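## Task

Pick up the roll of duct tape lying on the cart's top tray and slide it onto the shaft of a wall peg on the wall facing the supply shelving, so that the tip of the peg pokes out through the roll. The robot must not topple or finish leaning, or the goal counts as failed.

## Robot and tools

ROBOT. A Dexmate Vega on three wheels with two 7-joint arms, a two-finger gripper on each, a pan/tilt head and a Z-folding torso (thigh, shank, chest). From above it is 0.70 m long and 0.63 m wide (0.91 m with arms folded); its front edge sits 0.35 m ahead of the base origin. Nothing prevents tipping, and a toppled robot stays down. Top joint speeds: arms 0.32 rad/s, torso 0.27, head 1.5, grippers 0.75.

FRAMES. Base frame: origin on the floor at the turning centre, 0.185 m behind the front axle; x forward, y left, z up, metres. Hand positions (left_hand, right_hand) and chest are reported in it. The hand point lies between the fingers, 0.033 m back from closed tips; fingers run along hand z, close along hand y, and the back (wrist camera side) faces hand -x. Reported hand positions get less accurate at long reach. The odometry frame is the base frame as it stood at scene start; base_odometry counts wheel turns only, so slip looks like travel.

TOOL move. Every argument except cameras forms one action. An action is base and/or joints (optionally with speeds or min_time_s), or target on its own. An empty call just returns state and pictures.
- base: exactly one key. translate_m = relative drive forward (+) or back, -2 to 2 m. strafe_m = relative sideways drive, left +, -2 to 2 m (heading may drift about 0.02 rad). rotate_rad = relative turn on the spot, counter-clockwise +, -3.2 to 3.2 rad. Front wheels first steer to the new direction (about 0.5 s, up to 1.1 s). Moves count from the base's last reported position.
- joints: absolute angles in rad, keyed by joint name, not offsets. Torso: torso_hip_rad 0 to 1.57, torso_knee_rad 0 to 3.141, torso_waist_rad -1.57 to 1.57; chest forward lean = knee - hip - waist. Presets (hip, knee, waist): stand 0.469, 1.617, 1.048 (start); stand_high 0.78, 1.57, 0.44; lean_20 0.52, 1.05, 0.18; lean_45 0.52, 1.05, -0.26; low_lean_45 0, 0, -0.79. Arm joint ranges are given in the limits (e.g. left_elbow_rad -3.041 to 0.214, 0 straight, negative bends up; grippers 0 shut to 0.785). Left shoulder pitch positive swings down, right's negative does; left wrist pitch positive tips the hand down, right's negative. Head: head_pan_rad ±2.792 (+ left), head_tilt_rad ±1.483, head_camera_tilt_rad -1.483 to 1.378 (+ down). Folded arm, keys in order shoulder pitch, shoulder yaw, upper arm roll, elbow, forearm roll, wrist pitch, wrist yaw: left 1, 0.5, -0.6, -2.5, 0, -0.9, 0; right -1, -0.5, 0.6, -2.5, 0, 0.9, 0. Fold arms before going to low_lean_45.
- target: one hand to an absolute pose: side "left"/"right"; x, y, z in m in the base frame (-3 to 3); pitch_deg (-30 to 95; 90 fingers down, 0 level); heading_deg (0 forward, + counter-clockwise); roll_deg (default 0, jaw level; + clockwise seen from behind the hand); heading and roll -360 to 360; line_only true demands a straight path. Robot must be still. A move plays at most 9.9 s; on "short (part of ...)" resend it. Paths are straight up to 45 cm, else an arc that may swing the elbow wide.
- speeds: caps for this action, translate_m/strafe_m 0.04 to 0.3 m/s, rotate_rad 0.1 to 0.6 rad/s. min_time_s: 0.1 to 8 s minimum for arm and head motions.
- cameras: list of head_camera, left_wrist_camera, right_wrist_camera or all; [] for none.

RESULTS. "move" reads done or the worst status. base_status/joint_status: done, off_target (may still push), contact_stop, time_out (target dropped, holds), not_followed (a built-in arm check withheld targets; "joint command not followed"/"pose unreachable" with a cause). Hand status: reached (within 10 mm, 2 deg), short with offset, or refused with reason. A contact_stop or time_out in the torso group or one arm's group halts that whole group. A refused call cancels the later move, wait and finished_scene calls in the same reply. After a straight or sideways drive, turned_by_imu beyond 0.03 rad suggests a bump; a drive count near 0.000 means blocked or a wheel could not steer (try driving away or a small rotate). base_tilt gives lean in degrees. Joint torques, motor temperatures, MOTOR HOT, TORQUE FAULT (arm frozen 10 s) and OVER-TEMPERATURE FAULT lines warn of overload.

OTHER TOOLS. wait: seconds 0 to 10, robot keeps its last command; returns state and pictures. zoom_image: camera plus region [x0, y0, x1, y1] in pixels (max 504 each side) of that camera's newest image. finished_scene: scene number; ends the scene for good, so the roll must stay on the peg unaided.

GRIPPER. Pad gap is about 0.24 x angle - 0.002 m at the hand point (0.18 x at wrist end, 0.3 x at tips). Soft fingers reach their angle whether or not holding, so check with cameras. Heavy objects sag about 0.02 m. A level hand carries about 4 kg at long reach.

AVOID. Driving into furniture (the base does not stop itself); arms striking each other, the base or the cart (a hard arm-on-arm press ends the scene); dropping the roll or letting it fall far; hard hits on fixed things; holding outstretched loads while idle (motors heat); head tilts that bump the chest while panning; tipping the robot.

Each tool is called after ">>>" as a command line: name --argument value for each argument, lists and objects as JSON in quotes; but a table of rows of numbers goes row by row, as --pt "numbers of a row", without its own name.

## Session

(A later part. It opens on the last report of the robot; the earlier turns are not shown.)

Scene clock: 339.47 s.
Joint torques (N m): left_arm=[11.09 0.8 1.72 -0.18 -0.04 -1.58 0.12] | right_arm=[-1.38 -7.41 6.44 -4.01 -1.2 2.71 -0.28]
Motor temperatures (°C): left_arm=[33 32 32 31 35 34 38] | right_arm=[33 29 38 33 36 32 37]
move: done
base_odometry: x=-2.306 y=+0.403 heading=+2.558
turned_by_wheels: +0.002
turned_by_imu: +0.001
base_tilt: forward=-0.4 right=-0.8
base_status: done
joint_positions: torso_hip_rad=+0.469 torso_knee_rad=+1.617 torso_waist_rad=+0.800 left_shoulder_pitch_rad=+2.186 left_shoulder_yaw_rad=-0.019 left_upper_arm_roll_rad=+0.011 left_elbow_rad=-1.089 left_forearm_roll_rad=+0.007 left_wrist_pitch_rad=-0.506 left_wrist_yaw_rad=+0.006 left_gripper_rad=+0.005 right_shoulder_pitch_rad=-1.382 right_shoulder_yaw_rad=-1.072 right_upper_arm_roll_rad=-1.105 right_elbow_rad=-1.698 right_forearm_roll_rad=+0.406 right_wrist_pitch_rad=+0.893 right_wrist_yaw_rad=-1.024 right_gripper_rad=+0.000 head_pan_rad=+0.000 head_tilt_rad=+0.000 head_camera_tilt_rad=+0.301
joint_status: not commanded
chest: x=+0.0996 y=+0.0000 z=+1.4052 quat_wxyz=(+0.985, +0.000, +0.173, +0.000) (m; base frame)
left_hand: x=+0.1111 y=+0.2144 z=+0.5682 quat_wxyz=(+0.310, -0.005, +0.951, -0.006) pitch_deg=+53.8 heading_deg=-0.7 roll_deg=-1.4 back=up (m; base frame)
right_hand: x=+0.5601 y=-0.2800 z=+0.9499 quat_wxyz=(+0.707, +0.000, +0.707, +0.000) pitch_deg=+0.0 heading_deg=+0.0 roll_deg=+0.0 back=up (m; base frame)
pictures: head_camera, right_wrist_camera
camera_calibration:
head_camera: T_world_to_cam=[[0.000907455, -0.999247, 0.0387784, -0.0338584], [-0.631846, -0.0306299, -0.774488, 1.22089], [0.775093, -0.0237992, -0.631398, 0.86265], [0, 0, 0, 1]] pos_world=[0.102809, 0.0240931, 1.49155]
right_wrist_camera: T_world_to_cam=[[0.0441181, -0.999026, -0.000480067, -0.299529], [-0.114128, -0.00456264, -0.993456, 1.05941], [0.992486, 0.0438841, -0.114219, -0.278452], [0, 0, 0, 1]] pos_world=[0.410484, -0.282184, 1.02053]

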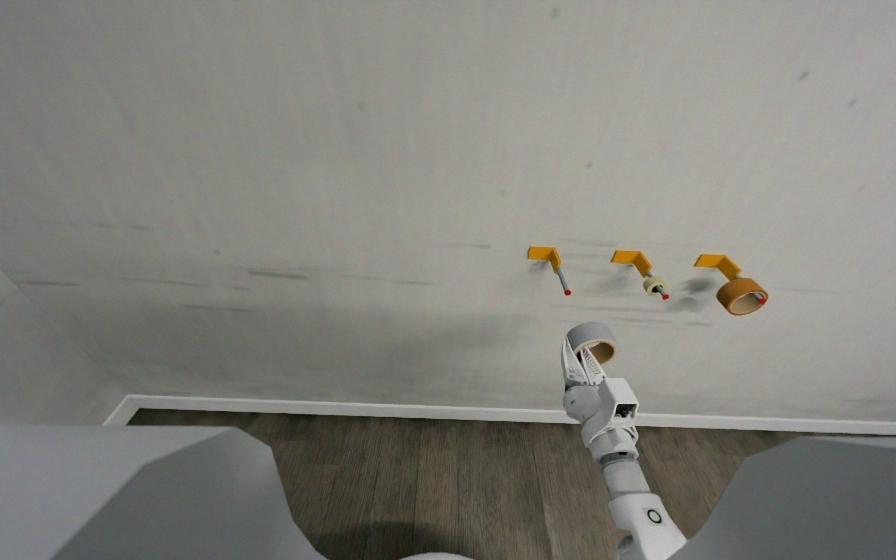

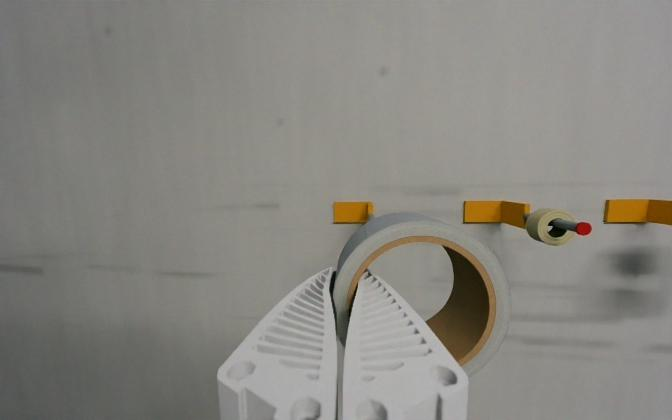

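>>> move --target '{"side":"right","x":0.65,"y":-0.28,"z":0.937,"pitch_deg":0,"heading_deg":0,"roll_deg":0,"line_only":true}' --cameras '["head_camera","right_wrist_camera"]'

>>> zoom_image --camera "right_wrist_camera" --region '[300, 180, 540, 380]'

>>> zoom_image --camera "head_camera" --region '[500, 220, 660, 350]'

Scene clock: 361.37 s.
Joint torques (N m): left_arm=[10.14 -0.39 0.04 -1.89 -0.99 -1.95 0.14] | right_arm=[20.14 -3.41 1.57 -3.27 -0.61 3.64 -0.06]
Motor temperatures (°C): left_arm=[33 32 32 31 35 34 38] | right_arm=[33 29 38 33 36 32 37]
move: done
base_odometry: x=-2.306 y=+0.403 heading=+2.558
turned_by_wheels: +0.000
turned_by_imu: +0.000
base_tilt: forward=-0.5 right=-0.9
base_status: not commanded
joint_positions: torso_hip_rad=+0.469 torso_knee_rad=+1.617 torso_waist_rad=+0.800 left_shoulder_pitch_rad=+2.186 left_shoulder_yaw_rad=-0.019 left_upper_arm_roll_rad=+0.011 left_elbow_rad=-1.089 left_forearm_roll_rad=+0.007 left_wrist_pitch_rad=-0.506 left_wrist_yaw_rad=+0.006 left_gripper_rad=+0.005 right_shoulder_pitch_rad=-1.198 right_shoulder_yaw_rad=-0.950 right_upper_arm_roll_rad=-1.117 right_elbow_rad=-1.521 right_forearm_roll_rad=+0.608 right_wrist_pitch_rad=+0.844 right_wrist_yaw_rad=-0.812 right_gripper_rad=+0.000 head_pan_rad=+0.000 head_tilt_rad=+0.000 head_camera_tilt_rad=+0.301
joint_status: not commanded
chest: x=+0.0996 y=+0.0000 z=+1.4052 quat_wxyz=(+0.985, +0.000, +0.173, +0.000) (m; base frame)
left_hand: x=+0.1111 y=+0.2144 z=+0.5682 quat_wxyz=(+0.310, -0.005, +0.951, -0.006) pitch_deg=+53.8 heading_deg=-0.7 roll_deg=-1.4 back=up (m; base frame)
right_hand: x=+0.6481 y=-0.2801 z=+0.9369 quat_wxyz=(+0.707, +0.000, +0.707, +0.000) pitch_deg=+0.0 heading_deg=+0.0 roll_deg=+0.0 back=up (m; base frame)
right_hand_status: reached (straight line, planned for 1.0 s): 2 mm and 0.0 deg off.
pictures: head_camera, right_wrist_camera
camera_calibration:
head_camera: T_world_to_cam=[[0.000907455, -0.999247, 0.0387784, -0.0338584], [-0.631846, -0.0306299, -0.774488, 1.22089], [0.775093, -0.0237992, -0.631398, 0.86265], [0, 0, 0, 1]] pos_world=[0.102809, 0.0240931, 1.49155]
right_wrist_camera: T_world_to_cam=[[0.0438559, -0.999038, -0.000147109, -0.303724], [-0.114215, -0.00486755, -0.993444, 1.05648], [0.992488, 0.0435852, -0.114319, -0.367256], [0, 0, 0, 1]] pos_world=[0.498484, -0.282283, 1.00753]

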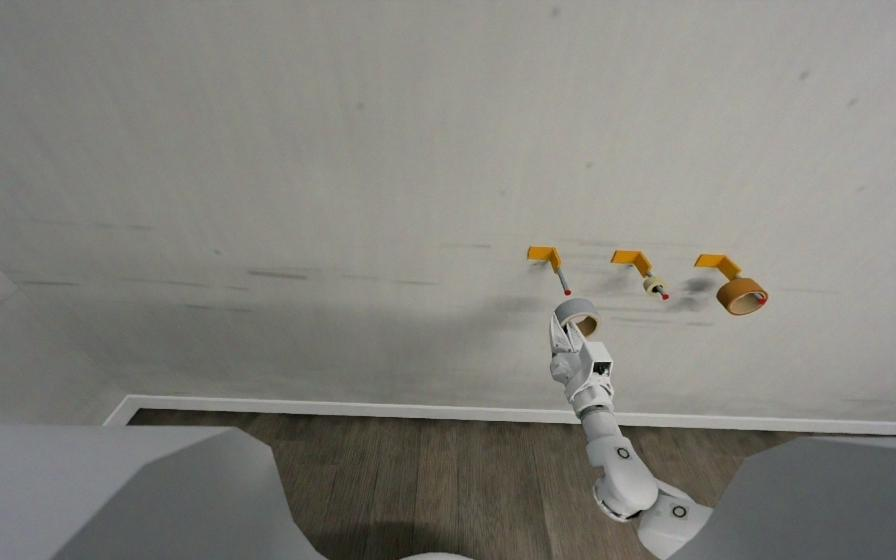

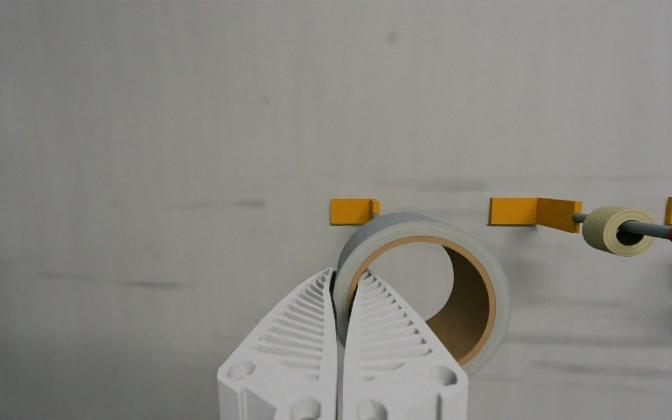

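Scaled by 2.100 from the camera's 672x420 image, which has a finer 960x600 frame.

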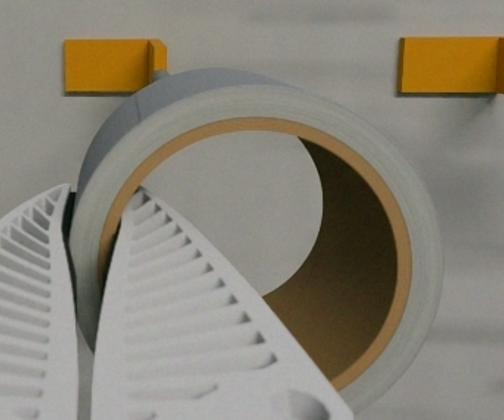

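Scaled by 3.150 from the camera's 896x560 image, which has a finer 960x600 frame.

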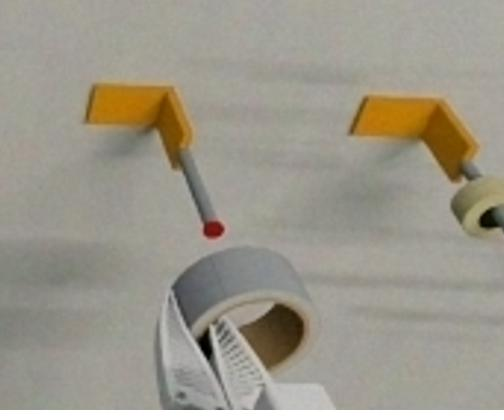

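>>> move --target '{"side":"right","x":0.695,"y":-0.28,"z":0.948,"pitch_deg":0,"heading_deg":0,"roll_deg":0,"line_only":true}' --cameras '["head_camera","right_wrist_camera"]'

>>> zoom_image --camera "right_wrist_camera" --region '[300, 180, 540, 380]'

>>> zoom_image --camera "head_camera" --region '[500, 220, 660, 350]'

Scene clock: 378.43 s.
Joint torques (N m): left_arm=[13.18 0.4 -0.4 -1.67 -0.38 -0.54 0.27] | right_arm=[22.08 -2.84 9.18 -2.28 -0.88 3.5 -0.03]
Motor temperatures (°C): left_arm=[33 32 32 30 35 34 38] | right_arm=[33 29 37 33 36 32 37]
move: done
base_odometry: x=-2.306 y=+0.403 heading=+2.558
turned_by_wheels: +0.000
turned_by_imu: +0.000
base_tilt: forward=-0.5 right=-0.8
base_status: not commanded
joint_positions: torso_hip_rad=+0.469 torso_knee_rad=+1.617 torso_waist_rad=+0.800 left_shoulder_pitch_rad=+2.186 left_shoulder_yaw_rad=-0.019 left_upper_arm_roll_rad=+0.011 left_elbow_rad=-1.089 left_forearm_roll_rad=+0.007 left_wrist_pitch_rad=-0.506 left_wrist_yaw_rad=+0.006 left_gripper_rad=+0.005 right_shoulder_pitch_rad=-1.114 right_shoulder_yaw_rad=-0.924 right_upper_arm_roll_rad=-1.109 right_elbow_rad=-1.493 right_forearm_roll_rad=+0.691 right_wrist_pitch_rad=+0.784 right_wrist_yaw_rad=-0.736 right_gripper_rad=+0.000 head_pan_rad=+0.000 head_tilt_rad=+0.000 head_camera_tilt_rad=+0.301
joint_status: not commanded
chest: x=+0.0996 y=+0.0000 z=+1.4052 quat_wxyz=(+0.985, +0.000, +0.173, +0.000) (m; base frame)
left_hand: x=+0.1111 y=+0.2144 z=+0.5682 quat_wxyz=(+0.310, -0.005, +0.951, -0.006) pitch_deg=+53.8 heading_deg=-0.7 roll_deg=-1.4 back=up (m; base frame)
right_hand: x=+0.6925 y=-0.2799 z=+0.9469 quat_wxyz=(+0.707, +0.000, +0.707, +0.000) pitch_deg=+0.0 heading_deg=+0.0 roll_deg=+0.0 back=up (m; base frame)
right_hand_status: reached (straight line, planned for 0.6 s): 3 mm and 0.1 deg off.
pictures: head_camera, right_wrist_camera
camera_calibration:
head_camera: T_world_to_cam=[[0.000907455, -0.999247, 0.0387784, -0.0338584], [-0.631846, -0.0306299, -0.774488, 1.22089], [0.775093, -0.0237992, -0.631398, 0.86265], [0, 0, 0, 1]] pos_world=[0.102809, 0.0240931, 1.49155]
right_wrist_camera: T_world_to_cam=[[0.0441549, -0.999025, -0.000205212, -0.305671], [-0.114719, -0.0048663, -0.993386, 1.07181], [0.992416, 0.0438864, -0.114822, -0.409535], [0, 0, 0, 1]] pos_world=[0.542883, -0.282184, 1.01763]

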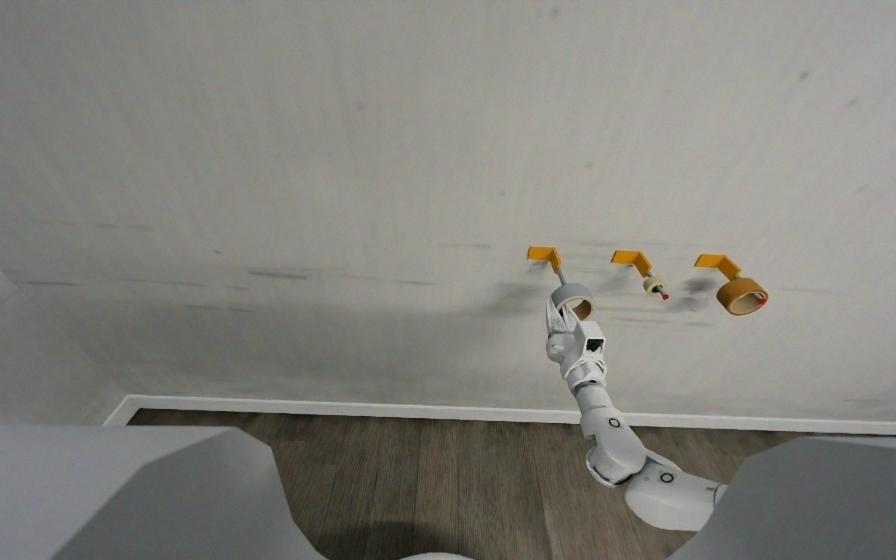

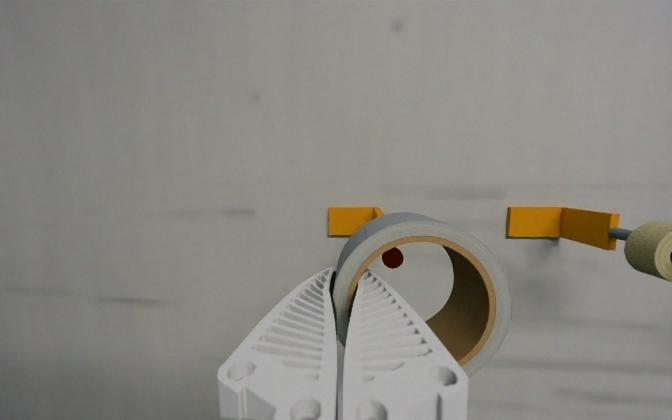

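Scaled by 2.100 from the camera's 672x420 image, which has a finer 960x600 frame.

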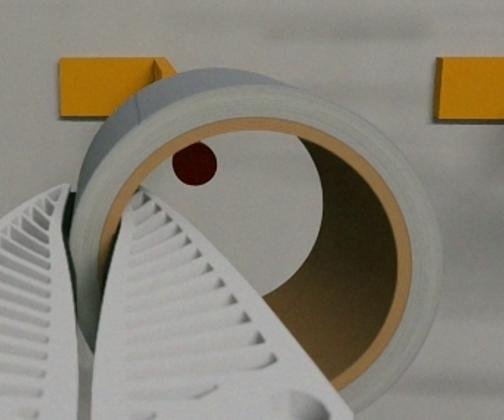

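Scaled by 3.150 from the camera's 896x560 image, which has a finer 960x600 frame.

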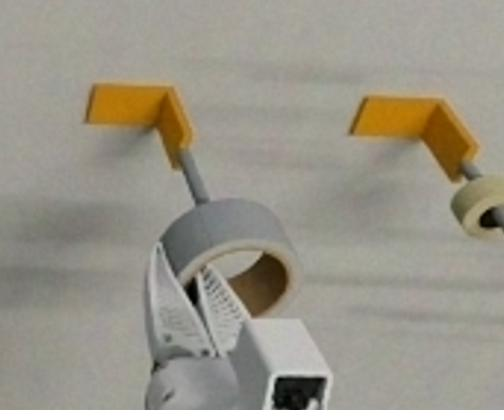

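>>> move --target '{"side":"right","x":0.705,"y":-0.274,"z":0.945,"pitch_deg":0,"heading_deg":0,"roll_deg":0,"line_only":true}' --cameras '[]'

>>> move --target '{"side":"right","x":0.745,"y":-0.274,"z":0.945,"pitch_deg":0,"heading_deg":0,"roll_deg":0,"line_only":true}' --cameras '["head_camera","right_wrist_camera"]'

>>> zoom_image --camera "right_wrist_camera" --region '[300, 180, 540, 380]'

>>> zoom_image --camera "head_camera" --region '[500, 220, 660, 350]'

Scene clock: 399.73 s.
Joint torques (N m): left_arm=[15.29 1 1.64 0.49 -0.2 -1.73 -0.01] | right_arm=[22.37 -3.64 2.74 -2.54 -0.96 2.69 -0.03]
Motor temperatures (°C): left_arm=[33 32 32 30 35 34 37] | right_arm=[34 29 38 32 36 32 37]
move: done
base_odometry: x=-2.306 y=+0.403 heading=+2.558
turned_by_wheels: +0.000
turned_by_imu: +0.000
base_tilt: forward=-0.5 right=-0.8
base_status: not commanded
joint_positions: torso_hip_rad=+0.469 torso_knee_rad=+1.617 torso_waist_rad=+0.800 left_shoulder_pitch_rad=+2.186 left_shoulder_yaw_rad=-0.019 left_upper_arm_roll_rad=+0.011 left_elbow_rad=-1.089 left_forearm_roll_rad=+0.007 left_wrist_pitch_rad=-0.506 left_wrist_yaw_rad=+0.006 left_gripper_rad=+0.005 right_shoulder_pitch_rad=-1.091 right_shoulder_yaw_rad=-0.893 right_upper_arm_roll_rad=-1.109 right_elbow_rad=-1.461 right_forearm_roll_rad=+0.700 right_wrist_pitch_rad=+0.771 right_wrist_yaw_rad=-0.720 right_gripper_rad=+0.000 head_pan_rad=+0.000 head_tilt_rad=+0.000 head_camera_tilt_rad=+0.301
joint_status: not commanded
chest: x=+0.0996 y=+0.0000 z=+1.4052 quat_wxyz=(+0.985, +0.000, +0.173, +0.000) (m; base frame)
left_hand: x=+0.1111 y=+0.2144 z=+0.5682 quat_wxyz=(+0.310, -0.005, +0.951, -0.006) pitch_deg=+53.8 heading_deg=-0.7 roll_deg=-1.4 back=up (m; base frame)
right_hand: x=+0.7035 y=-0.2749 z=+0.9451 quat_wxyz=(+0.707, +0.000, +0.707, +0.000) pitch_deg=+0.0 heading_deg=+0.0 roll_deg=+0.0 back=up (m; base frame)
right_hand_status: reached (straight line, planned for 0.4 s): 2 mm and 0.0 deg off.
pictures: none
No camera images: "cameras" was empty.

Scene clock: 401.53 s.
Joint torques (N m): left_arm=[10.57 -0.32 1.16 -1.51 0.07 -1.96 0.49] | right_arm=[24.4 -1.69 9.71 -1.22 -0.65 3.85 0.12]
Motor temperatures (°C): left_arm=[33 32 32 30 35 34 37] | right_arm=[34 29 38 32 36 32 37]
move: done
base_odometry: x=-2.306 y=+0.403 heading=+2.558
turned_by_wheels: +0.000
turned_by_imu: +0.000
base_tilt: forward=-0.4 right=-0.8
base_status: not commanded
joint_positions: torso_hip_rad=+0.469 torso_knee_rad=+1.617 torso_waist_rad=+0.800 left_shoulder_pitch_rad=+2.186 left_shoulder_yaw_rad=-0.019 left_upper_arm_roll_rad=+0.011 left_elbow_rad=-1.089 left_forearm_roll_rad=+0.007 left_wrist_pitch_rad=-0.506 left_wrist_yaw_rad=+0.006 left_gripper_rad=+0.005 right_shoulder_pitch_rad=-1.014 right_shoulder_yaw_rad=-0.821 right_upper_arm_roll_rad=-1.103 right_elbow_rad=-1.352 right_forearm_roll_rad=+0.763 right_wrist_pitch_rad=+0.743 right_wrist_yaw_rad=-0.632 right_gripper_rad=+0.000 head_pan_rad=+0.000 head_tilt_rad=+0.000 head_camera_tilt_rad=+0.301
joint_status: not commanded
chest: x=+0.0996 y=+0.0000 z=+1.4052 quat_wxyz=(+0.985, +0.000, +0.173, +0.000) (m; base frame)
left_hand: x=+0.1111 y=+0.2144 z=+0.5682 quat_wxyz=(+0.310, -0.005, +0.951, -0.006) pitch_deg=+53.8 heading_deg=-0.7 roll_deg=-1.4 back=up (m; base frame)
right_hand: x=+0.7432 y=-0.2739 z=+0.9444 quat_wxyz=(+0.707, +0.000, +0.707, +0.000) pitch_deg=+0.1 heading_deg=+0.0 roll_deg=+0.0 back=up (m; base frame)
right_hand_status: reached (straight line, planned for 0.7 s): 2 mm and 0.1 deg off.
pictures: head_camera, right_wrist_camera
camera_calibration:
head_camera: T_world_to_cam=[[0.000907455, -0.999247, 0.0387784, -0.0338584], [-0.631846, -0.0306299, -0.774488, 1.22089], [0.775093, -0.0237992, -0.631398, 0.86265], [0, 0, 0, 1]] pos_world=[0.102809, 0.0240931, 1.49155]
right_wrist_camera: T_world_to_cam=[[0.044254, -0.99902, -0.00021702, -0.301962], [-0.114719, -0.00486594, -0.993386, 1.07517], [0.992412, 0.0439862, -0.114822, -0.460371], [0, 0, 0, 1]] pos_world=[0.593583, -0.276185, 1.01513]

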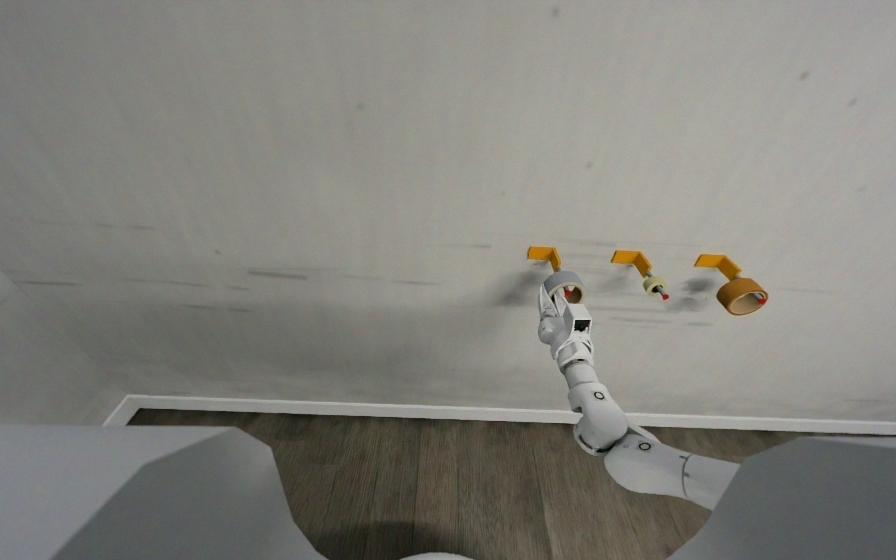

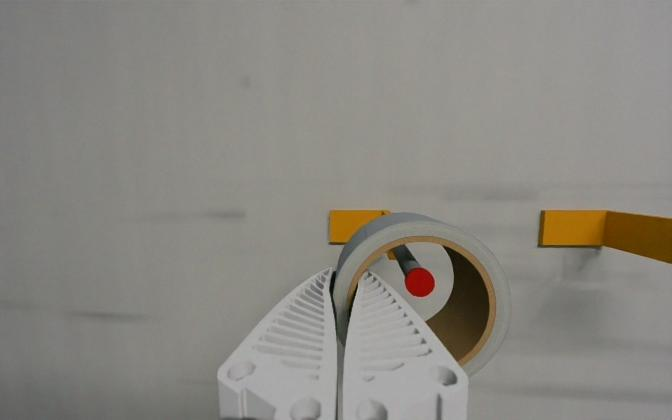

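Scaled by 2.100 from the camera's 672x420 image, which has a finer 960x600 frame.

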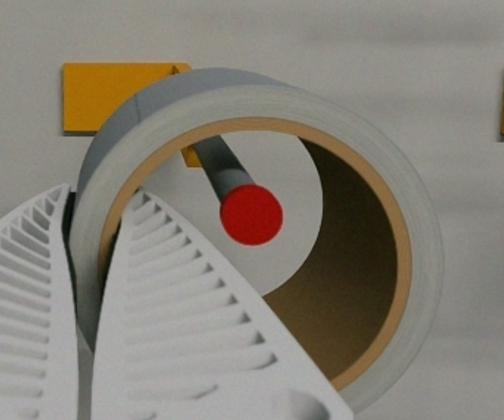

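Scaled by 3.150 from the camera's 896x560 image, which has a finer 960x600 frame.

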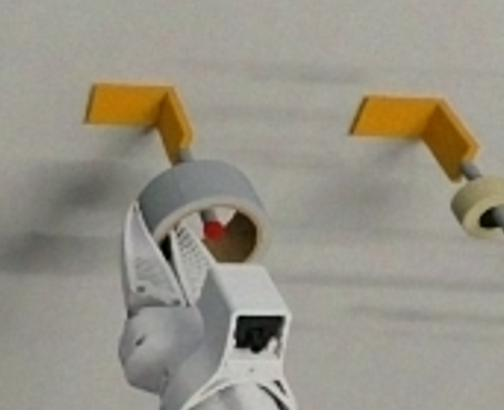

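>>> move --target '{"side":"right","x":0.747,"y":-0.267,"z":0.9405,"pitch_deg":0,"heading_deg":0,"roll_deg":0,"line_only":true}' --cameras '[]'

>>> move --target '{"side":"right","x":0.774,"y":-0.267,"z":0.9405,"pitch_deg":0,"heading_deg":0,"roll_deg":0,"line_only":true}' --cameras '["head_camera","right_wrist_camera"]'

>>> zoom_image --camera "right_wrist_camera" --region '[300, 180, 540, 380]'

>>> zoom_image --camera "head_camera" --region '[500, 220, 660, 350]'

Scene clock: 419.27 s.
Joint torques (N m): left_arm=[14.92 -0.78 1.27 -1.15 0.15 -1.17 0.16] | right_arm=[24.64 -1.22 3.04 -1.85 -1.58 3.46 -0.01]
Motor temperatures (°C): left_arm=[33 32 32 30 35 34 37] | right_arm=[34 29 38 32 36 32 37]
move: done
base_odometry: x=-2.306 y=+0.403 heading=+2.558
turned_by_wheels: +0.000
turned_by_imu: +0.000
base_tilt: forward=-0.6 right=-0.8
base_status: not commanded
joint_positions: torso_hip_rad=+0.469 torso_knee_rad=+1.617 torso_waist_rad=+0.800 left_shoulder_pitch_rad=+2.186 left_shoulder_yaw_rad=-0.019 left_upper_arm_roll_rad=+0.011 left_elbow_rad=-1.089 left_forearm_roll_rad=+0.007 left_wrist_pitch_rad=-0.506 left_wrist_yaw_rad=+0.006 left_gripper_rad=+0.005 right_shoulder_pitch_rad=-1.005 right_shoulder_yaw_rad=-0.794 right_upper_arm_roll_rad=-1.106 right_elbow_rad=-1.324 right_forearm_roll_rad=+0.757 right_wrist_pitch_rad=+0.743 right_wrist_yaw_rad=-0.630 right_gripper_rad=+0.000 head_pan_rad=+0.000 head_tilt_rad=+0.000 head_camera_tilt_rad=+0.301
joint_status: not commanded
chest: x=+0.0996 y=+0.0000 z=+1.4052 quat_wxyz=(+0.985, +0.000, +0.173, +0.000) (m; base frame)
left_hand: x=+0.1111 y=+0.2144 z=+0.5682 quat_wxyz=(+0.310, -0.005, +0.951, -0.006) pitch_deg=+53.8 heading_deg=-0.7 roll_deg=-1.4 back=up (m; base frame)
right_hand: x=+0.7465 y=-0.2681 z=+0.9408 quat_wxyz=(+0.707, +0.000, +0.707, +0.000) pitch_deg=+0.0 heading_deg=+0.0 roll_deg=+0.0 back=up (m; base frame)
right_hand_status: reached (straight line, planned for 0.4 s): 1 mm and 0.0 deg off.
pictures: none
No camera images: "cameras" was empty.

Scene clock: 420.97 s.
Joint torques (N m): left_arm=[11.29 -3.22 1.2 -0.06 0.05 -1.12 -0.35] | right_arm=[25.22 -1.46 9.39 -2.64 -0.43 3.05 0.37]
Motor temperatures (°C): left_arm=[33 32 32 30 35 34 37] | right_arm=[34 29 38 32 36 32 37]
move: done
base_odometry: x=-2.306 y=+0.403 heading=+2.558
turned_by_wheels: +0.000
turned_by_imu: +0.000
base_tilt: forward=-0.6 right=-0.9
base_status: not commanded
joint_positions: torso_hip_rad=+0.469 torso_knee_rad=+1.617 torso_waist_rad=+0.800 left_shoulder_pitch_rad=+2.186 left_shoulder_yaw_rad=-0.019 left_upper_arm_roll_rad=+0.011 left_elbow_rad=-1.089 left_forearm_roll_rad=+0.007 left_wrist_pitch_rad=-0.506 left_wrist_yaw_rad=+0.006 left_gripper_rad=+0.005 right_shoulder_pitch_rad=-0.953 right_shoulder_yaw_rad=-0.736 right_upper_arm_roll_rad=-1.102 right_elbow_rad=-1.232 right_forearm_roll_rad=+0.793 right_wrist_pitch_rad=+0.731 right_wrist_yaw_rad=-0.568 right_gripper_rad=+0.000 head_pan_rad=+0.000 head_tilt_rad=+0.000 head_camera_tilt_rad=+0.301
joint_status: not commanded
chest: x=+0.0996 y=+0.0000 z=+1.4052 quat_wxyz=(+0.985, +0.000, +0.173, +0.000) (m; base frame)
left_hand: x=+0.1111 y=+0.2144 z=+0.5682 quat_wxyz=(+0.310, -0.005, +0.951, -0.006) pitch_deg=+53.8 heading_deg=-0.7 roll_deg=-1.4 back=up (m; base frame)
right_hand: x=+0.7725 y=-0.2669 z=+0.9399 quat_wxyz=(+0.707, +0.000, +0.707, +0.000) pitch_deg=+0.1 heading_deg=+0.0 roll_deg=+0.0 back=up (m; base frame)
right_hand_status: reached (straight line, planned for 0.6 s): 2 mm and 0.1 deg off.
pictures: head_camera, right_wrist_camera
camera_calibration:
head_camera: T_world_to_cam=[[0.000907455, -0.999247, 0.0387784, -0.0338584], [-0.631846, -0.0306299, -0.774488, 1.22089], [0.775093, -0.0237992, -0.631398, 0.86265], [0, 0, 0, 1]] pos_world=[0.102809, 0.0240931, 1.49155]
right_wrist_camera: T_world_to_cam=[[0.0443413, -0.999016, -0.00032803, -0.296208], [-0.114723, -0.00476578, -0.993386, 1.07412], [0.992407, 0.0440857, -0.114821, -0.490244], [0, 0, 0, 1]] pos_world=[0.622883, -0.269185, 1.01063]

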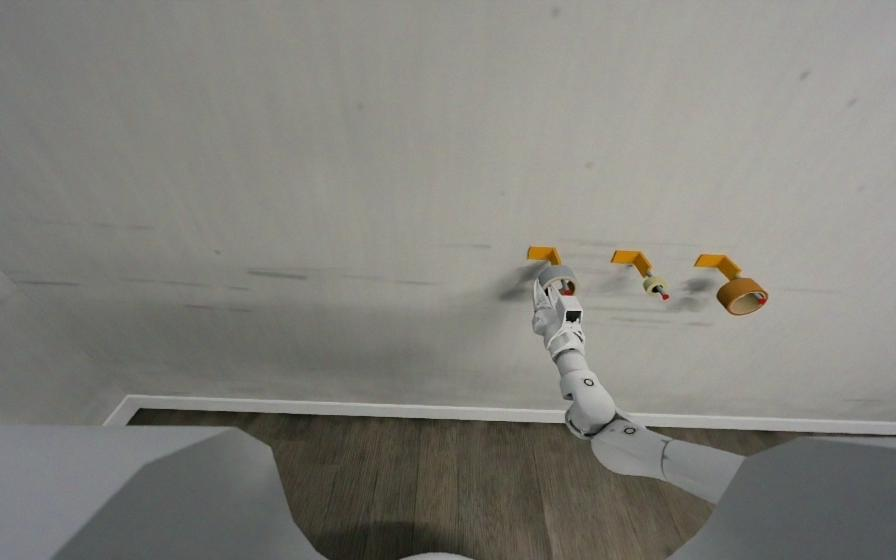

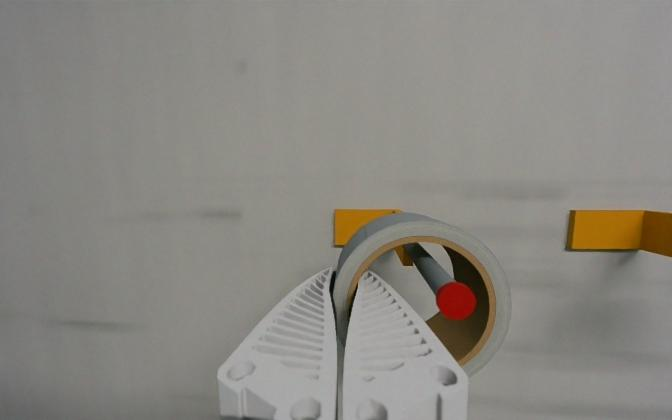

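Scaled by 2.100 from the camera's 672x420 image, which has a finer 960x600 frame.

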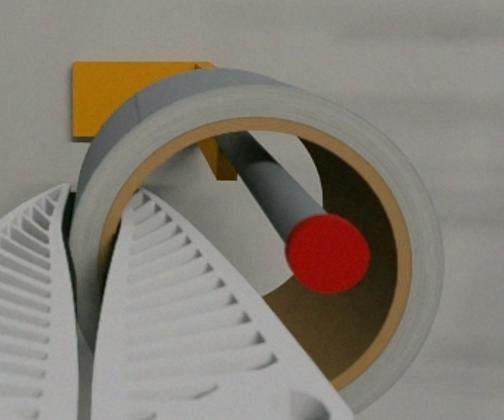

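Scaled by 3.150 from the camera's 896x560 image, which has a finer 960x600 frame.

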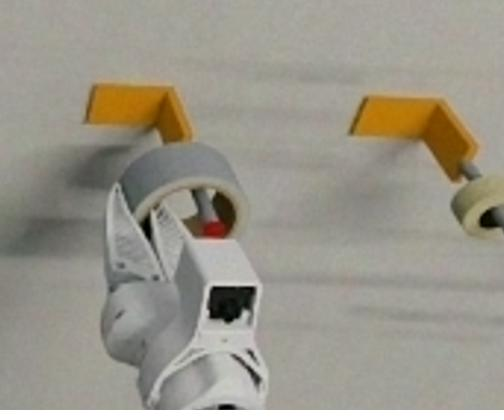

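>>> move --target '{"side":"right","x":0.786,"y":-0.267,"z":0.9405,"pitch_deg":0,"heading_deg":0,"roll_deg":0,"line_only":true}' --cameras '[]'

>>> move --target '{"side":"right","x":0.786,"y":-0.269,"z":0.932,"pitch_deg":0,"heading_deg":0,"roll_deg":0,"line_only":true}' --cameras '["head_camera","right_wrist_camera"]'

>>> zoom_image --camera "right_wrist_camera" --region '[300, 180, 540, 380]'

>>> zoom_image --camera "head_camera" --region '[500, 220, 660, 350]'

Scene clock: 428.50 s.
Joint torques (N m): left_arm=[10.66 -0.58 -0.4 0.41 0.18 -2.13 -0.06] | right_arm=[25.07 -1.91 8.56 -1.37 -0.54 2.97 -0.11]
Motor temperatures (°C): left_arm=[33 32 32 30 35 34 37] | right_arm=[35 29 38 32 36 32 36]
move: done
base_odometry: x=-2.306 y=+0.403 heading=+2.558
turned_by_wheels: +0.000
turned_by_imu: +0.000
base_tilt: forward=-0.6 right=-1.0
base_status: not commanded
joint_positions: torso_hip_rad=+0.469 torso_knee_rad=+1.617 torso_waist_rad=+0.800 left_shoulder_pitch_rad=+2.186 left_shoulder_yaw_rad=-0.019 left_upper_arm_roll_rad=+0.011 left_elbow_rad=-1.089 left_forearm_roll_rad=+0.007 left_wrist_pitch_rad=-0.506 left_wrist_yaw_rad=+0.006 left_gripper_rad=+0.005 right_shoulder_pitch_rad=-0.929 right_shoulder_yaw_rad=-0.708 right_upper_arm_roll_rad=-1.099 right_elbow_rad=-1.186 right_forearm_roll_rad=+0.810 right_wrist_pitch_rad=+0.727 right_wrist_yaw_rad=-0.537 right_gripper_rad=+0.000 head_pan_rad=+0.000 head_tilt_rad=+0.000 head_camera_tilt_rad=+0.301
joint_status: not commanded
chest: x=+0.0996 y=+0.0000 z=+1.4052 quat_wxyz=(+0.985, +0.000, +0.173, +0.000) (m; base frame)
left_hand: x=+0.1111 y=+0.2144 z=+0.5682 quat_wxyz=(+0.310, -0.005, +0.951, -0.006) pitch_deg=+53.8 heading_deg=-0.7 roll_deg=-1.4 back=up (m; base frame)
right_hand: x=+0.7846 y=-0.2669 z=+0.9399 quat_wxyz=(+0.707, +0.000, +0.707, +0.000) pitch_deg=+0.1 heading_deg=+0.0 roll_deg=+0.0 back=up (m; base frame)
right_hand_status: reached (straight line, planned for 0.5 s): 2 mm and 0.1 deg off.
pictures: none
No camera images: "cameras" was empty.

Scene clock: 429.97 s.
Joint torques (N m): left_arm=[12.06 -0.25 0.55 -1.75 -0.25 -1.91 0.23] | right_arm=[26.04 -2.45 6.61 -2.98 -0.59 3.89 0.15]
Motor temperatures (°C): left_arm=[33 32 32 30 35 34 37] | right_arm=[35 29 38 32 36 32 36]
move: done
base_odometry: x=-2.306 y=+0.403 heading=+2.558
turned_by_wheels: +0.000
turned_by_imu: +0.000
base_tilt: forward=-0.5 right=-0.7
base_status: not commanded
joint_positions: torso_hip_rad=+0.469 torso_knee_rad=+1.617 torso_waist_rad=+0.800 left_shoulder_pitch_rad=+2.186 left_shoulder_yaw_rad=-0.019 left_upper_arm_roll_rad=+0.011 left_elbow_rad=-1.089 left_forearm_roll_rad=+0.007 left_wrist_pitch_rad=-0.506 left_wrist_yaw_rad=+0.006 left_gripper_rad=+0.005 right_shoulder_pitch_rad=-0.926 right_shoulder_yaw_rad=-0.677 right_upper_arm_roll_rad=-1.099 right_elbow_rad=-1.123 right_forearm_roll_rad=+0.819 right_wrist_pitch_rad=+0.752 right_wrist_yaw_rad=-0.507 right_gripper_rad=+0.000 head_pan_rad=+0.000 head_tilt_rad=+0.000 head_camera_tilt_rad=+0.301
joint_status: not commanded
chest: x=+0.0996 y=+0.0000 z=+1.4052 quat_wxyz=(+0.985, +0.000, +0.173, +0.000) (m; base frame)
left_hand: x=+0.1111 y=+0.2144 z=+0.5682 quat_wxyz=(+0.310, -0.005, +0.951, -0.006) pitch_deg=+53.8 heading_deg=-0.7 roll_deg=-1.4 back=up (m; base frame)
right_hand: x=+0.7857 y=-0.2689 z=+0.9320 quat_wxyz=(+0.707, +0.000, +0.707, +0.000) pitch_deg=+0.0 heading_deg=+0.0 roll_deg=+0.0 back=up (m; base frame)
right_hand_status: reached (straight line, planned for 0.5 s): 0 mm and 0.0 deg off.
pictures: head_camera, right_wrist_camera
camera_calibration:
head_camera: T_world_to_cam=[[0.000907455, -0.999247, 0.0387784, -0.0338584], [-0.631846, -0.0306299, -0.774488, 1.22089], [0.775093, -0.0237992, -0.631398, 0.86265], [0, 0, 0, 1]] pos_world=[0.102809, 0.0240931, 1.49155]
right_wrist_camera: T_world_to_cam=[[0.0441314, -0.999026, -0.000403688, -0.298486], [-0.114629, -0.00466227, -0.993397, 1.06776], [0.992428, 0.0438862, -0.114724, -0.504332], [0, 0, 0, 1]] pos_world=[0.636083, -0.271084, 1.00273]

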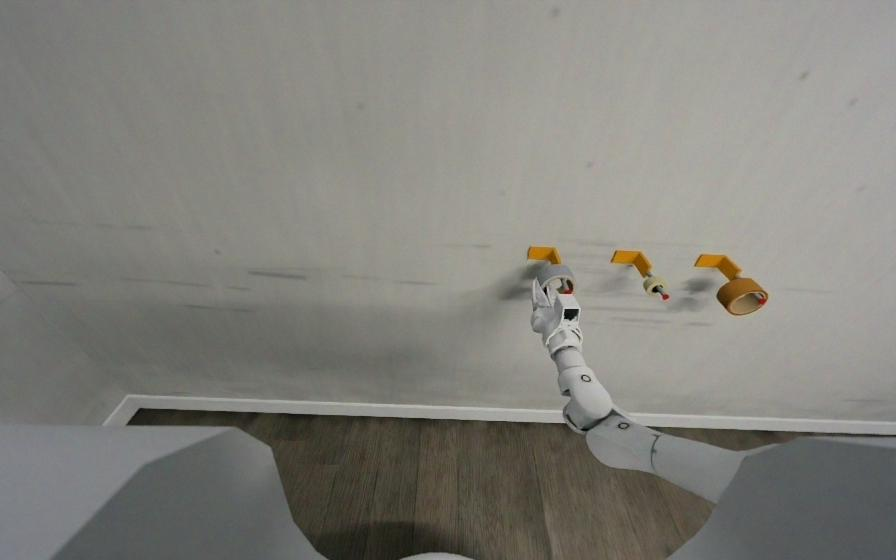

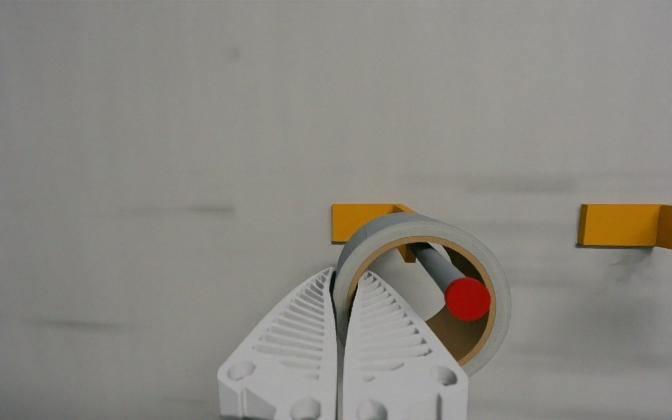

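Scaled by 2.100 from the camera's 672x420 image, which has a finer 960x600 frame.

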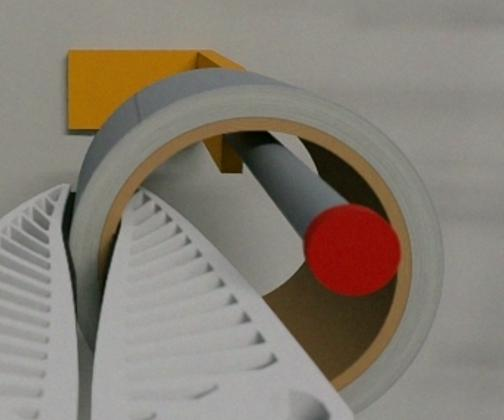

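Scaled by 3.150 from the camera's 896x560 image, which has a finer 960x600 frame.

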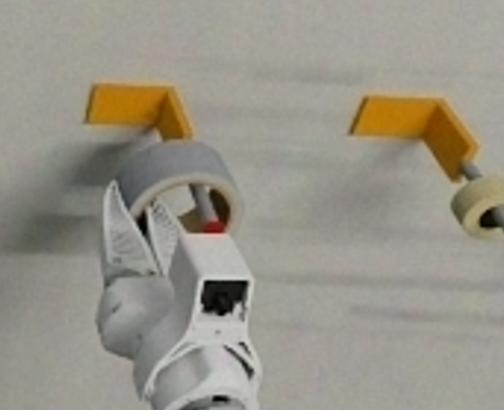

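>>> move --target '{"side":"right","x":0.786,"y":-0.274,"z":0.927,"pitch_deg":0,"heading_deg":0,"roll_deg":0,"line_only":true}' --cameras '["right_wrist_camera"]'

>>> zoom_image --camera "right_wrist_camera" --region '[300, 180, 540, 380]'

>>> move --target '{"side":"right","x":0.786,"y":-0.274,"z":0.923,"pitch_deg":0,"heading_deg":0,"roll_deg":0,"line_only":true}' --cameras '["right_wrist_camera"]'

>>> zoom_image --camera "right_wrist_camera" --region '[300, 180, 540, 380]'

Scene clock: 437.63 s.
Joint torques (N m): left_arm=[11.13 0.85 -0.31 -1.07 -0.31 -1.82 -0.12] | right_arm=[25.93 -2.14 8.04 -1.78 -0.42 4.05 -0.21]
Motor temperatures (°C): left_arm=[33 32 32 30 35 34 37] | right_arm=[35 29 38 32 36 32 36]
move: done
base_odometry: x=-2.306 y=+0.403 heading=+2.558
turned_by_wheels: +0.000
turned_by_imu: +0.000
base_tilt: forward=-0.5 right=-0.8
base_status: not commanded
joint_positions: torso_hip_rad=+0.469 torso_knee_rad=+1.617 torso_waist_rad=+0.800 left_shoulder_pitch_rad=+2.186 left_shoulder_yaw_rad=-0.019 left_upper_arm_roll_rad=+0.011 left_elbow_rad=-1.089 left_forearm_roll_rad=+0.007 left_wrist_pitch_rad=-0.506 left_wrist_yaw_rad=+0.006 left_gripper_rad=+0.005 right_shoulder_pitch_rad=-0.925 right_shoulder_yaw_rad=-0.662 right_upper_arm_roll_rad=-1.097 right_elbow_rad=-1.081 right_forearm_roll_rad=+0.832 right_wrist_pitch_rad=+0.772 right_wrist_yaw_rad=-0.479 right_gripper_rad=+0.000 head_pan_rad=+0.000 head_tilt_rad=+0.000 head_camera_tilt_rad=+0.301
joint_status: not commanded
chest: x=+0.0996 y=+0.0000 z=+1.4052 quat_wxyz=(+0.985, +0.000, +0.173, +0.000) (m; base frame)
left_hand: x=+0.1111 y=+0.2144 z=+0.5682 quat_wxyz=(+0.310, -0.005, +0.951, -0.006) pitch_deg=+53.8 heading_deg=-0.7 roll_deg=-1.4 back=up (m; base frame)
right_hand: x=+0.7857 y=-0.2734 z=+0.9269 quat_wxyz=(+0.707, +0.000, +0.707, +0.000) pitch_deg=+0.1 heading_deg=+0.0 roll_deg=+0.0 back=up (m; base frame)
right_hand_status: reached (straight line, planned for 0.4 s): 1 mm and 0.1 deg off.
pictures: right_wrist_camera
camera_calibration:
right_wrist_camera: T_world_to_cam=[[0.0444404, -0.999012, -0.000339837, -0.303342], [-0.114722, -0.00476542, -0.993386, 1.06269], [0.992403, 0.0441855, -0.114821, -0.50452], [0, 0, 0, 1]] pos_world=[0.636083, -0.275686, 0.997633]

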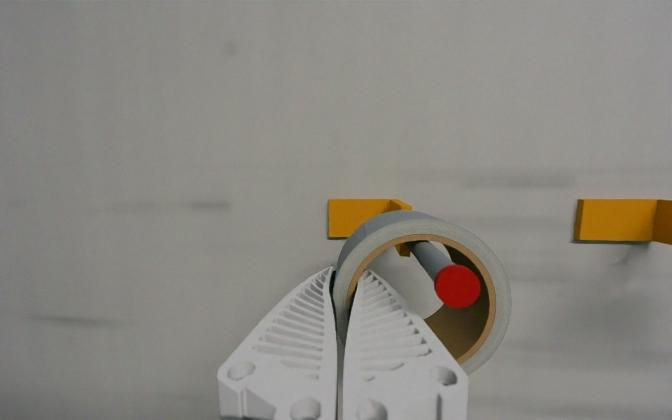

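Scaled by 2.100 from the camera's 672x420 image, which has a finer 960x600 frame.

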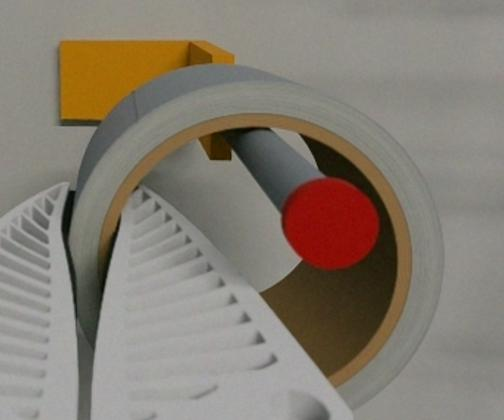

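Scene clock: 438.77 s.
Joint torques (N m): left_arm=[11.2 1.19 0.68 -2.92 -0.41 -1.93 0.01] | right_arm=[24.22 -0.8 7.07 -2.26 -0.2 2.97 0.48]
Motor temperatures (°C): left_arm=[33 32 32 30 35 34 37] | right_arm=[35 29 38 32 36 32 36]
move: done
base_odometry: x=-2.306 y=+0.403 heading=+2.558
turned_by_wheels: +0.000
turned_by_imu: +0.000
base_tilt: forward=-0.5 right=-0.8
base_status: not commanded
joint_positions: torso_hip_rad=+0.469 torso_knee_rad=+1.617 torso_waist_rad=+0.800 left_shoulder_pitch_rad=+2.186 left_shoulder_yaw_rad=-0.019 left_upper_arm_roll_rad=+0.011 left_elbow_rad=-1.089 left_forearm_roll_rad=+0.007 left_wrist_pitch_rad=-0.506 left_wrist_yaw_rad=+0.006 left_gripper_rad=+0.005 right_shoulder_pitch_rad=-0.924 right_shoulder_yaw_rad=-0.645 right_upper_arm_roll_rad=-1.097 right_elbow_rad=-1.049 right_forearm_roll_rad=+0.836 right_wrist_pitch_rad=+0.785 right_wrist_yaw_rad=-0.464 right_gripper_rad=+0.000 head_pan_rad=+0.000 head_tilt_rad=+0.000 head_camera_tilt_rad=+0.301
joint_status: not commanded
chest: x=+0.0996 y=+0.0000 z=+1.4052 quat_wxyz=(+0.985, +0.000, +0.173, +0.000) (m; base frame)
left_hand: x=+0.1111 y=+0.2144 z=+0.5682 quat_wxyz=(+0.310, -0.005, +0.951, -0.006) pitch_deg=+53.8 heading_deg=-0.7 roll_deg=-1.4 back=up (m; base frame)
right_hand: x=+0.7858 y=-0.2739 z=+0.9232 quat_wxyz=(+0.707, +0.000, +0.707, +0.000) pitch_deg=+0.0 heading_deg=+0.0 roll_deg=+0.0 back=up (m; base frame)
right_hand_status: reached (straight line, planned for 0.4 s): 0 mm and 0.0 deg off.
pictures: right_wrist_camera
camera_calibration:
right_wrist_camera: T_world_to_cam=[[0.0441331, -0.999026, -0.000389845, -0.3036], [-0.114432, -0.00466749, -0.99342, 1.05879], [0.99245, 0.0438873, -0.114526, -0.50534], [0, 0, 0, 1]] pos_world=[0.636083, -0.276184, 0.993831]

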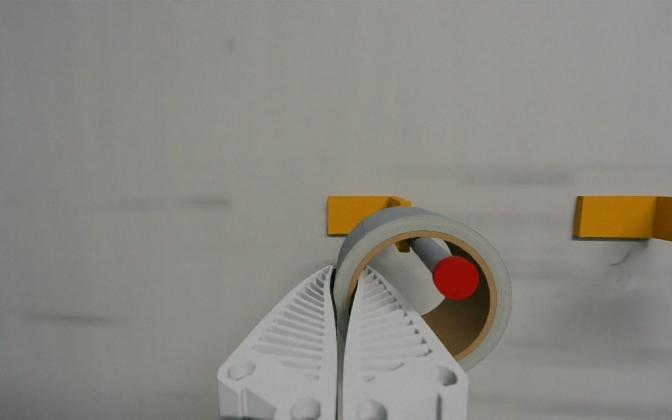

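Scaled by 2.100 from the camera's 672x420 image, which has a finer 960x600 frame.

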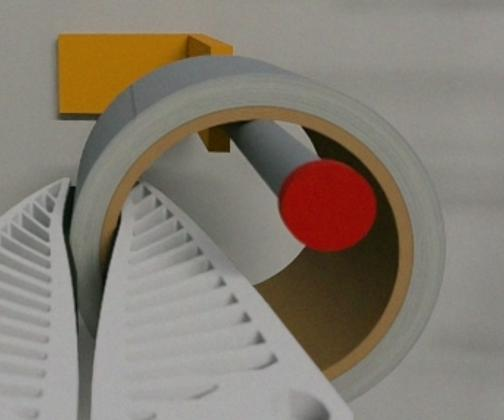

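>>> move --joints '{"right_gripper_rad":0.05}' --cameras '[]'

>>> move --joints '{"right_gripper_rad":0.1}' --cameras '["head_camera","right_wrist_camera"]'

>>> zoom_image --camera "right_wrist_camera" --region '[300, 180, 540, 380]'

>>> zoom_image --camera "head_camera" --region '[500, 220, 660, 350]'

Scene clock: 444.90 s.
Joint torques (N m): left_arm=[11.36 0.73 2.28 -1.21 -0.4 -1.65 0.18] | right_arm=[23.34 -1.58 6.93 -2.56 -0.4 1.85 0.54]
Motor temperatures (°C): left_arm=[33 32 32 30 35 34 37] | right_arm=[35 29 38 32 36 32 36]
move: done
base_odometry: x=-2.306 y=+0.403 heading=+2.558
turned_by_wheels: +0.000
turned_by_imu: +0.000
base_tilt: forward=-0.5 right=-1.0
base_status: not commanded
joint_positions: torso_hip_rad=+0.469 torso_knee_rad=+1.617 torso_waist_rad=+0.800 left_shoulder_pitch_rad=+2.186 left_shoulder_yaw_rad=-0.019 left_upper_arm_roll_rad=+0.011 left_elbow_rad=-1.089 left_forearm_roll_rad=+0.007 left_wrist_pitch_rad=-0.506 left_wrist_yaw_rad=+0.006 left_gripper_rad=+0.005 right_shoulder_pitch_rad=-0.923 right_shoulder_yaw_rad=-0.643 right_upper_arm_roll_rad=-1.097 right_elbow_rad=-1.045 right_forearm_roll_rad=+0.836 right_wrist_pitch_rad=+0.786 right_wrist_yaw_rad=-0.462 right_gripper_rad=+0.050 head_pan_rad=+0.000 head_tilt_rad=+0.000 head_camera_tilt_rad=+0.301
joint_status: all done
chest: x=+0.0996 y=+0.0000 z=+1.4052 quat_wxyz=(+0.985, +0.000, +0.173, +0.000) (m; base frame)
left_hand: x=+0.1111 y=+0.2144 z=+0.5682 quat_wxyz=(+0.310, -0.005, +0.951, -0.006) pitch_deg=+53.8 heading_deg=-0.7 roll_deg=-1.4 back=up (m; base frame)
right_hand: x=+0.7858 y=-0.2740 z=+0.9227 quat_wxyz=(+0.707, +0.000, +0.707, +0.000) pitch_deg=+0.0 heading_deg=+0.0 roll_deg=+0.0 back=up (m; base frame)
pictures: none
No camera images: "cameras" was empty.

Scene clock: 445.40 s.
Joint torques (N m): left_arm=[10.07 1 1.79 -3.35 0.1 -0.55 0.02] | right_arm=[23.53 -1.38 6.94 -2.25 -0.38 2.72 0.11]
Motor temperatures (°C): left_arm=[33 32 32 30 35 34 37] | right_arm=[35 29 38 32 36 32 36]
move: done
base_odometry: x=-2.306 y=+0.403 heading=+2.558
turned_by_wheels: +0.000
turned_by_imu: +0.000
base_tilt: forward=-0.6 right=-0.8
base_status: not commanded
joint_positions: torso_hip_rad=+0.469 torso_knee_rad=+1.617 torso_waist_rad=+0.800 left_shoulder_pitch_rad=+2.186 left_shoulder_yaw_rad=-0.019 left_upper_arm_roll_rad=+0.011 left_elbow_rad=-1.089 left_forearm_roll_rad=+0.007 left_wrist_pitch_rad=-0.506 left_wrist_yaw_rad=+0.006 left_gripper_rad=+0.005 right_shoulder_pitch_rad=-0.923 right_shoulder_yaw_rad=-0.643 right_upper_arm_roll_rad=-1.097 right_elbow_rad=-1.045 right_forearm_roll_rad=+0.836 right_wrist_pitch_rad=+0.786 right_wrist_yaw_rad=-0.462 right_gripper_rad=+0.100 head_pan_rad=+0.000 head_tilt_rad=+0.000 head_camera_tilt_rad=+0.301
joint_status: all done
chest: x=+0.0996 y=+0.0000 z=+1.4052 quat_wxyz=(+0.985, +0.000, +0.173, +0.000) (m; base frame)
left_hand: x=+0.1111 y=+0.2144 z=+0.5682 quat_wxyz=(+0.310, -0.005, +0.951, -0.006) pitch_deg=+53.8 heading_deg=-0.7 roll_deg=-1.4 back=up (m; base frame)
right_hand: x=+0.7858 y=-0.2739 z=+0.9227 quat_wxyz=(+0.707, +0.000, +0.707, +0.000) pitch_deg=+0.0 heading_deg=+0.0 roll_deg=+0.0 back=up (m; base frame)
pictures: head_camera, right_wrist_camera
camera_calibration:
head_camera: T_world_to_cam=[[0.000907455, -0.999247, 0.0387784, -0.0338584], [-0.631846, -0.0306299, -0.774488, 1.22089], [0.775093, -0.0237992, -0.631398, 0.86265], [0, 0, 0, 1]] pos_world=[0.102809, 0.0240931, 1.49155]
right_wrist_camera: T_world_to_cam=[[0.0442328, -0.999021, -0.000397345, -0.30366], [-0.114333, -0.00466708, -0.993432, 1.05825], [0.992457, 0.0439876, -0.114427, -0.505572], [0, 0, 0, 1]] pos_world=[0.636183, -0.276185, 0.993331]

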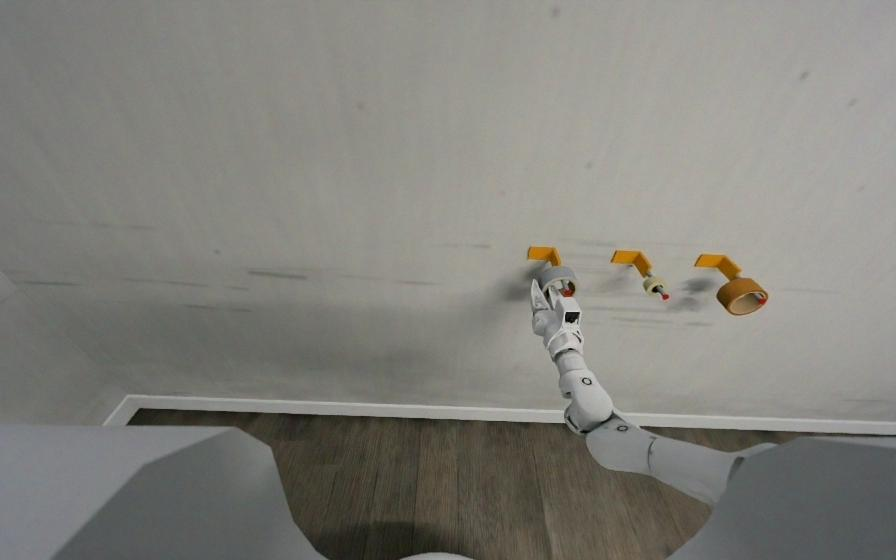

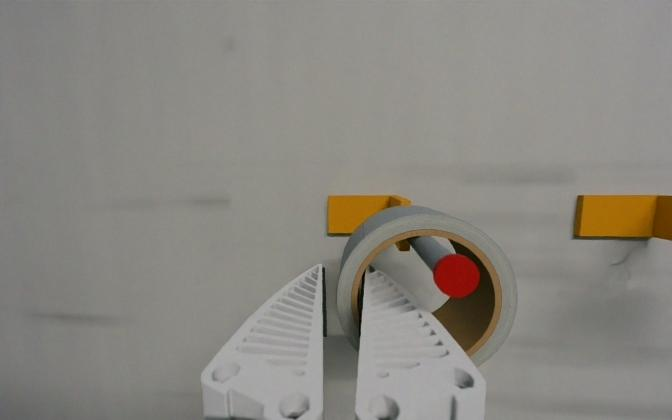

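Scaled by 2.100 from the camera's 672x420 image, which has a finer 960x600 frame.

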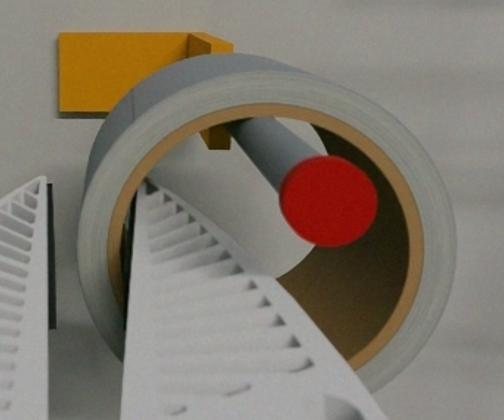

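Scaled by 3.150 from the camera's 896x560 image, which has a finer 960x600 frame.

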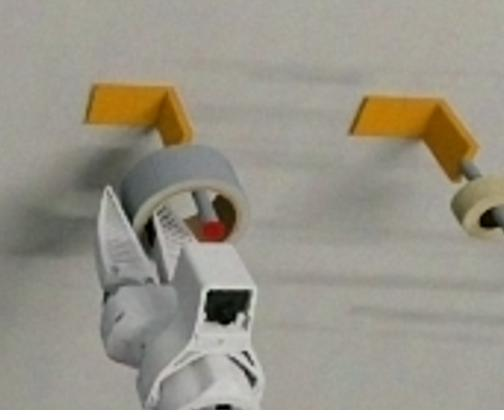

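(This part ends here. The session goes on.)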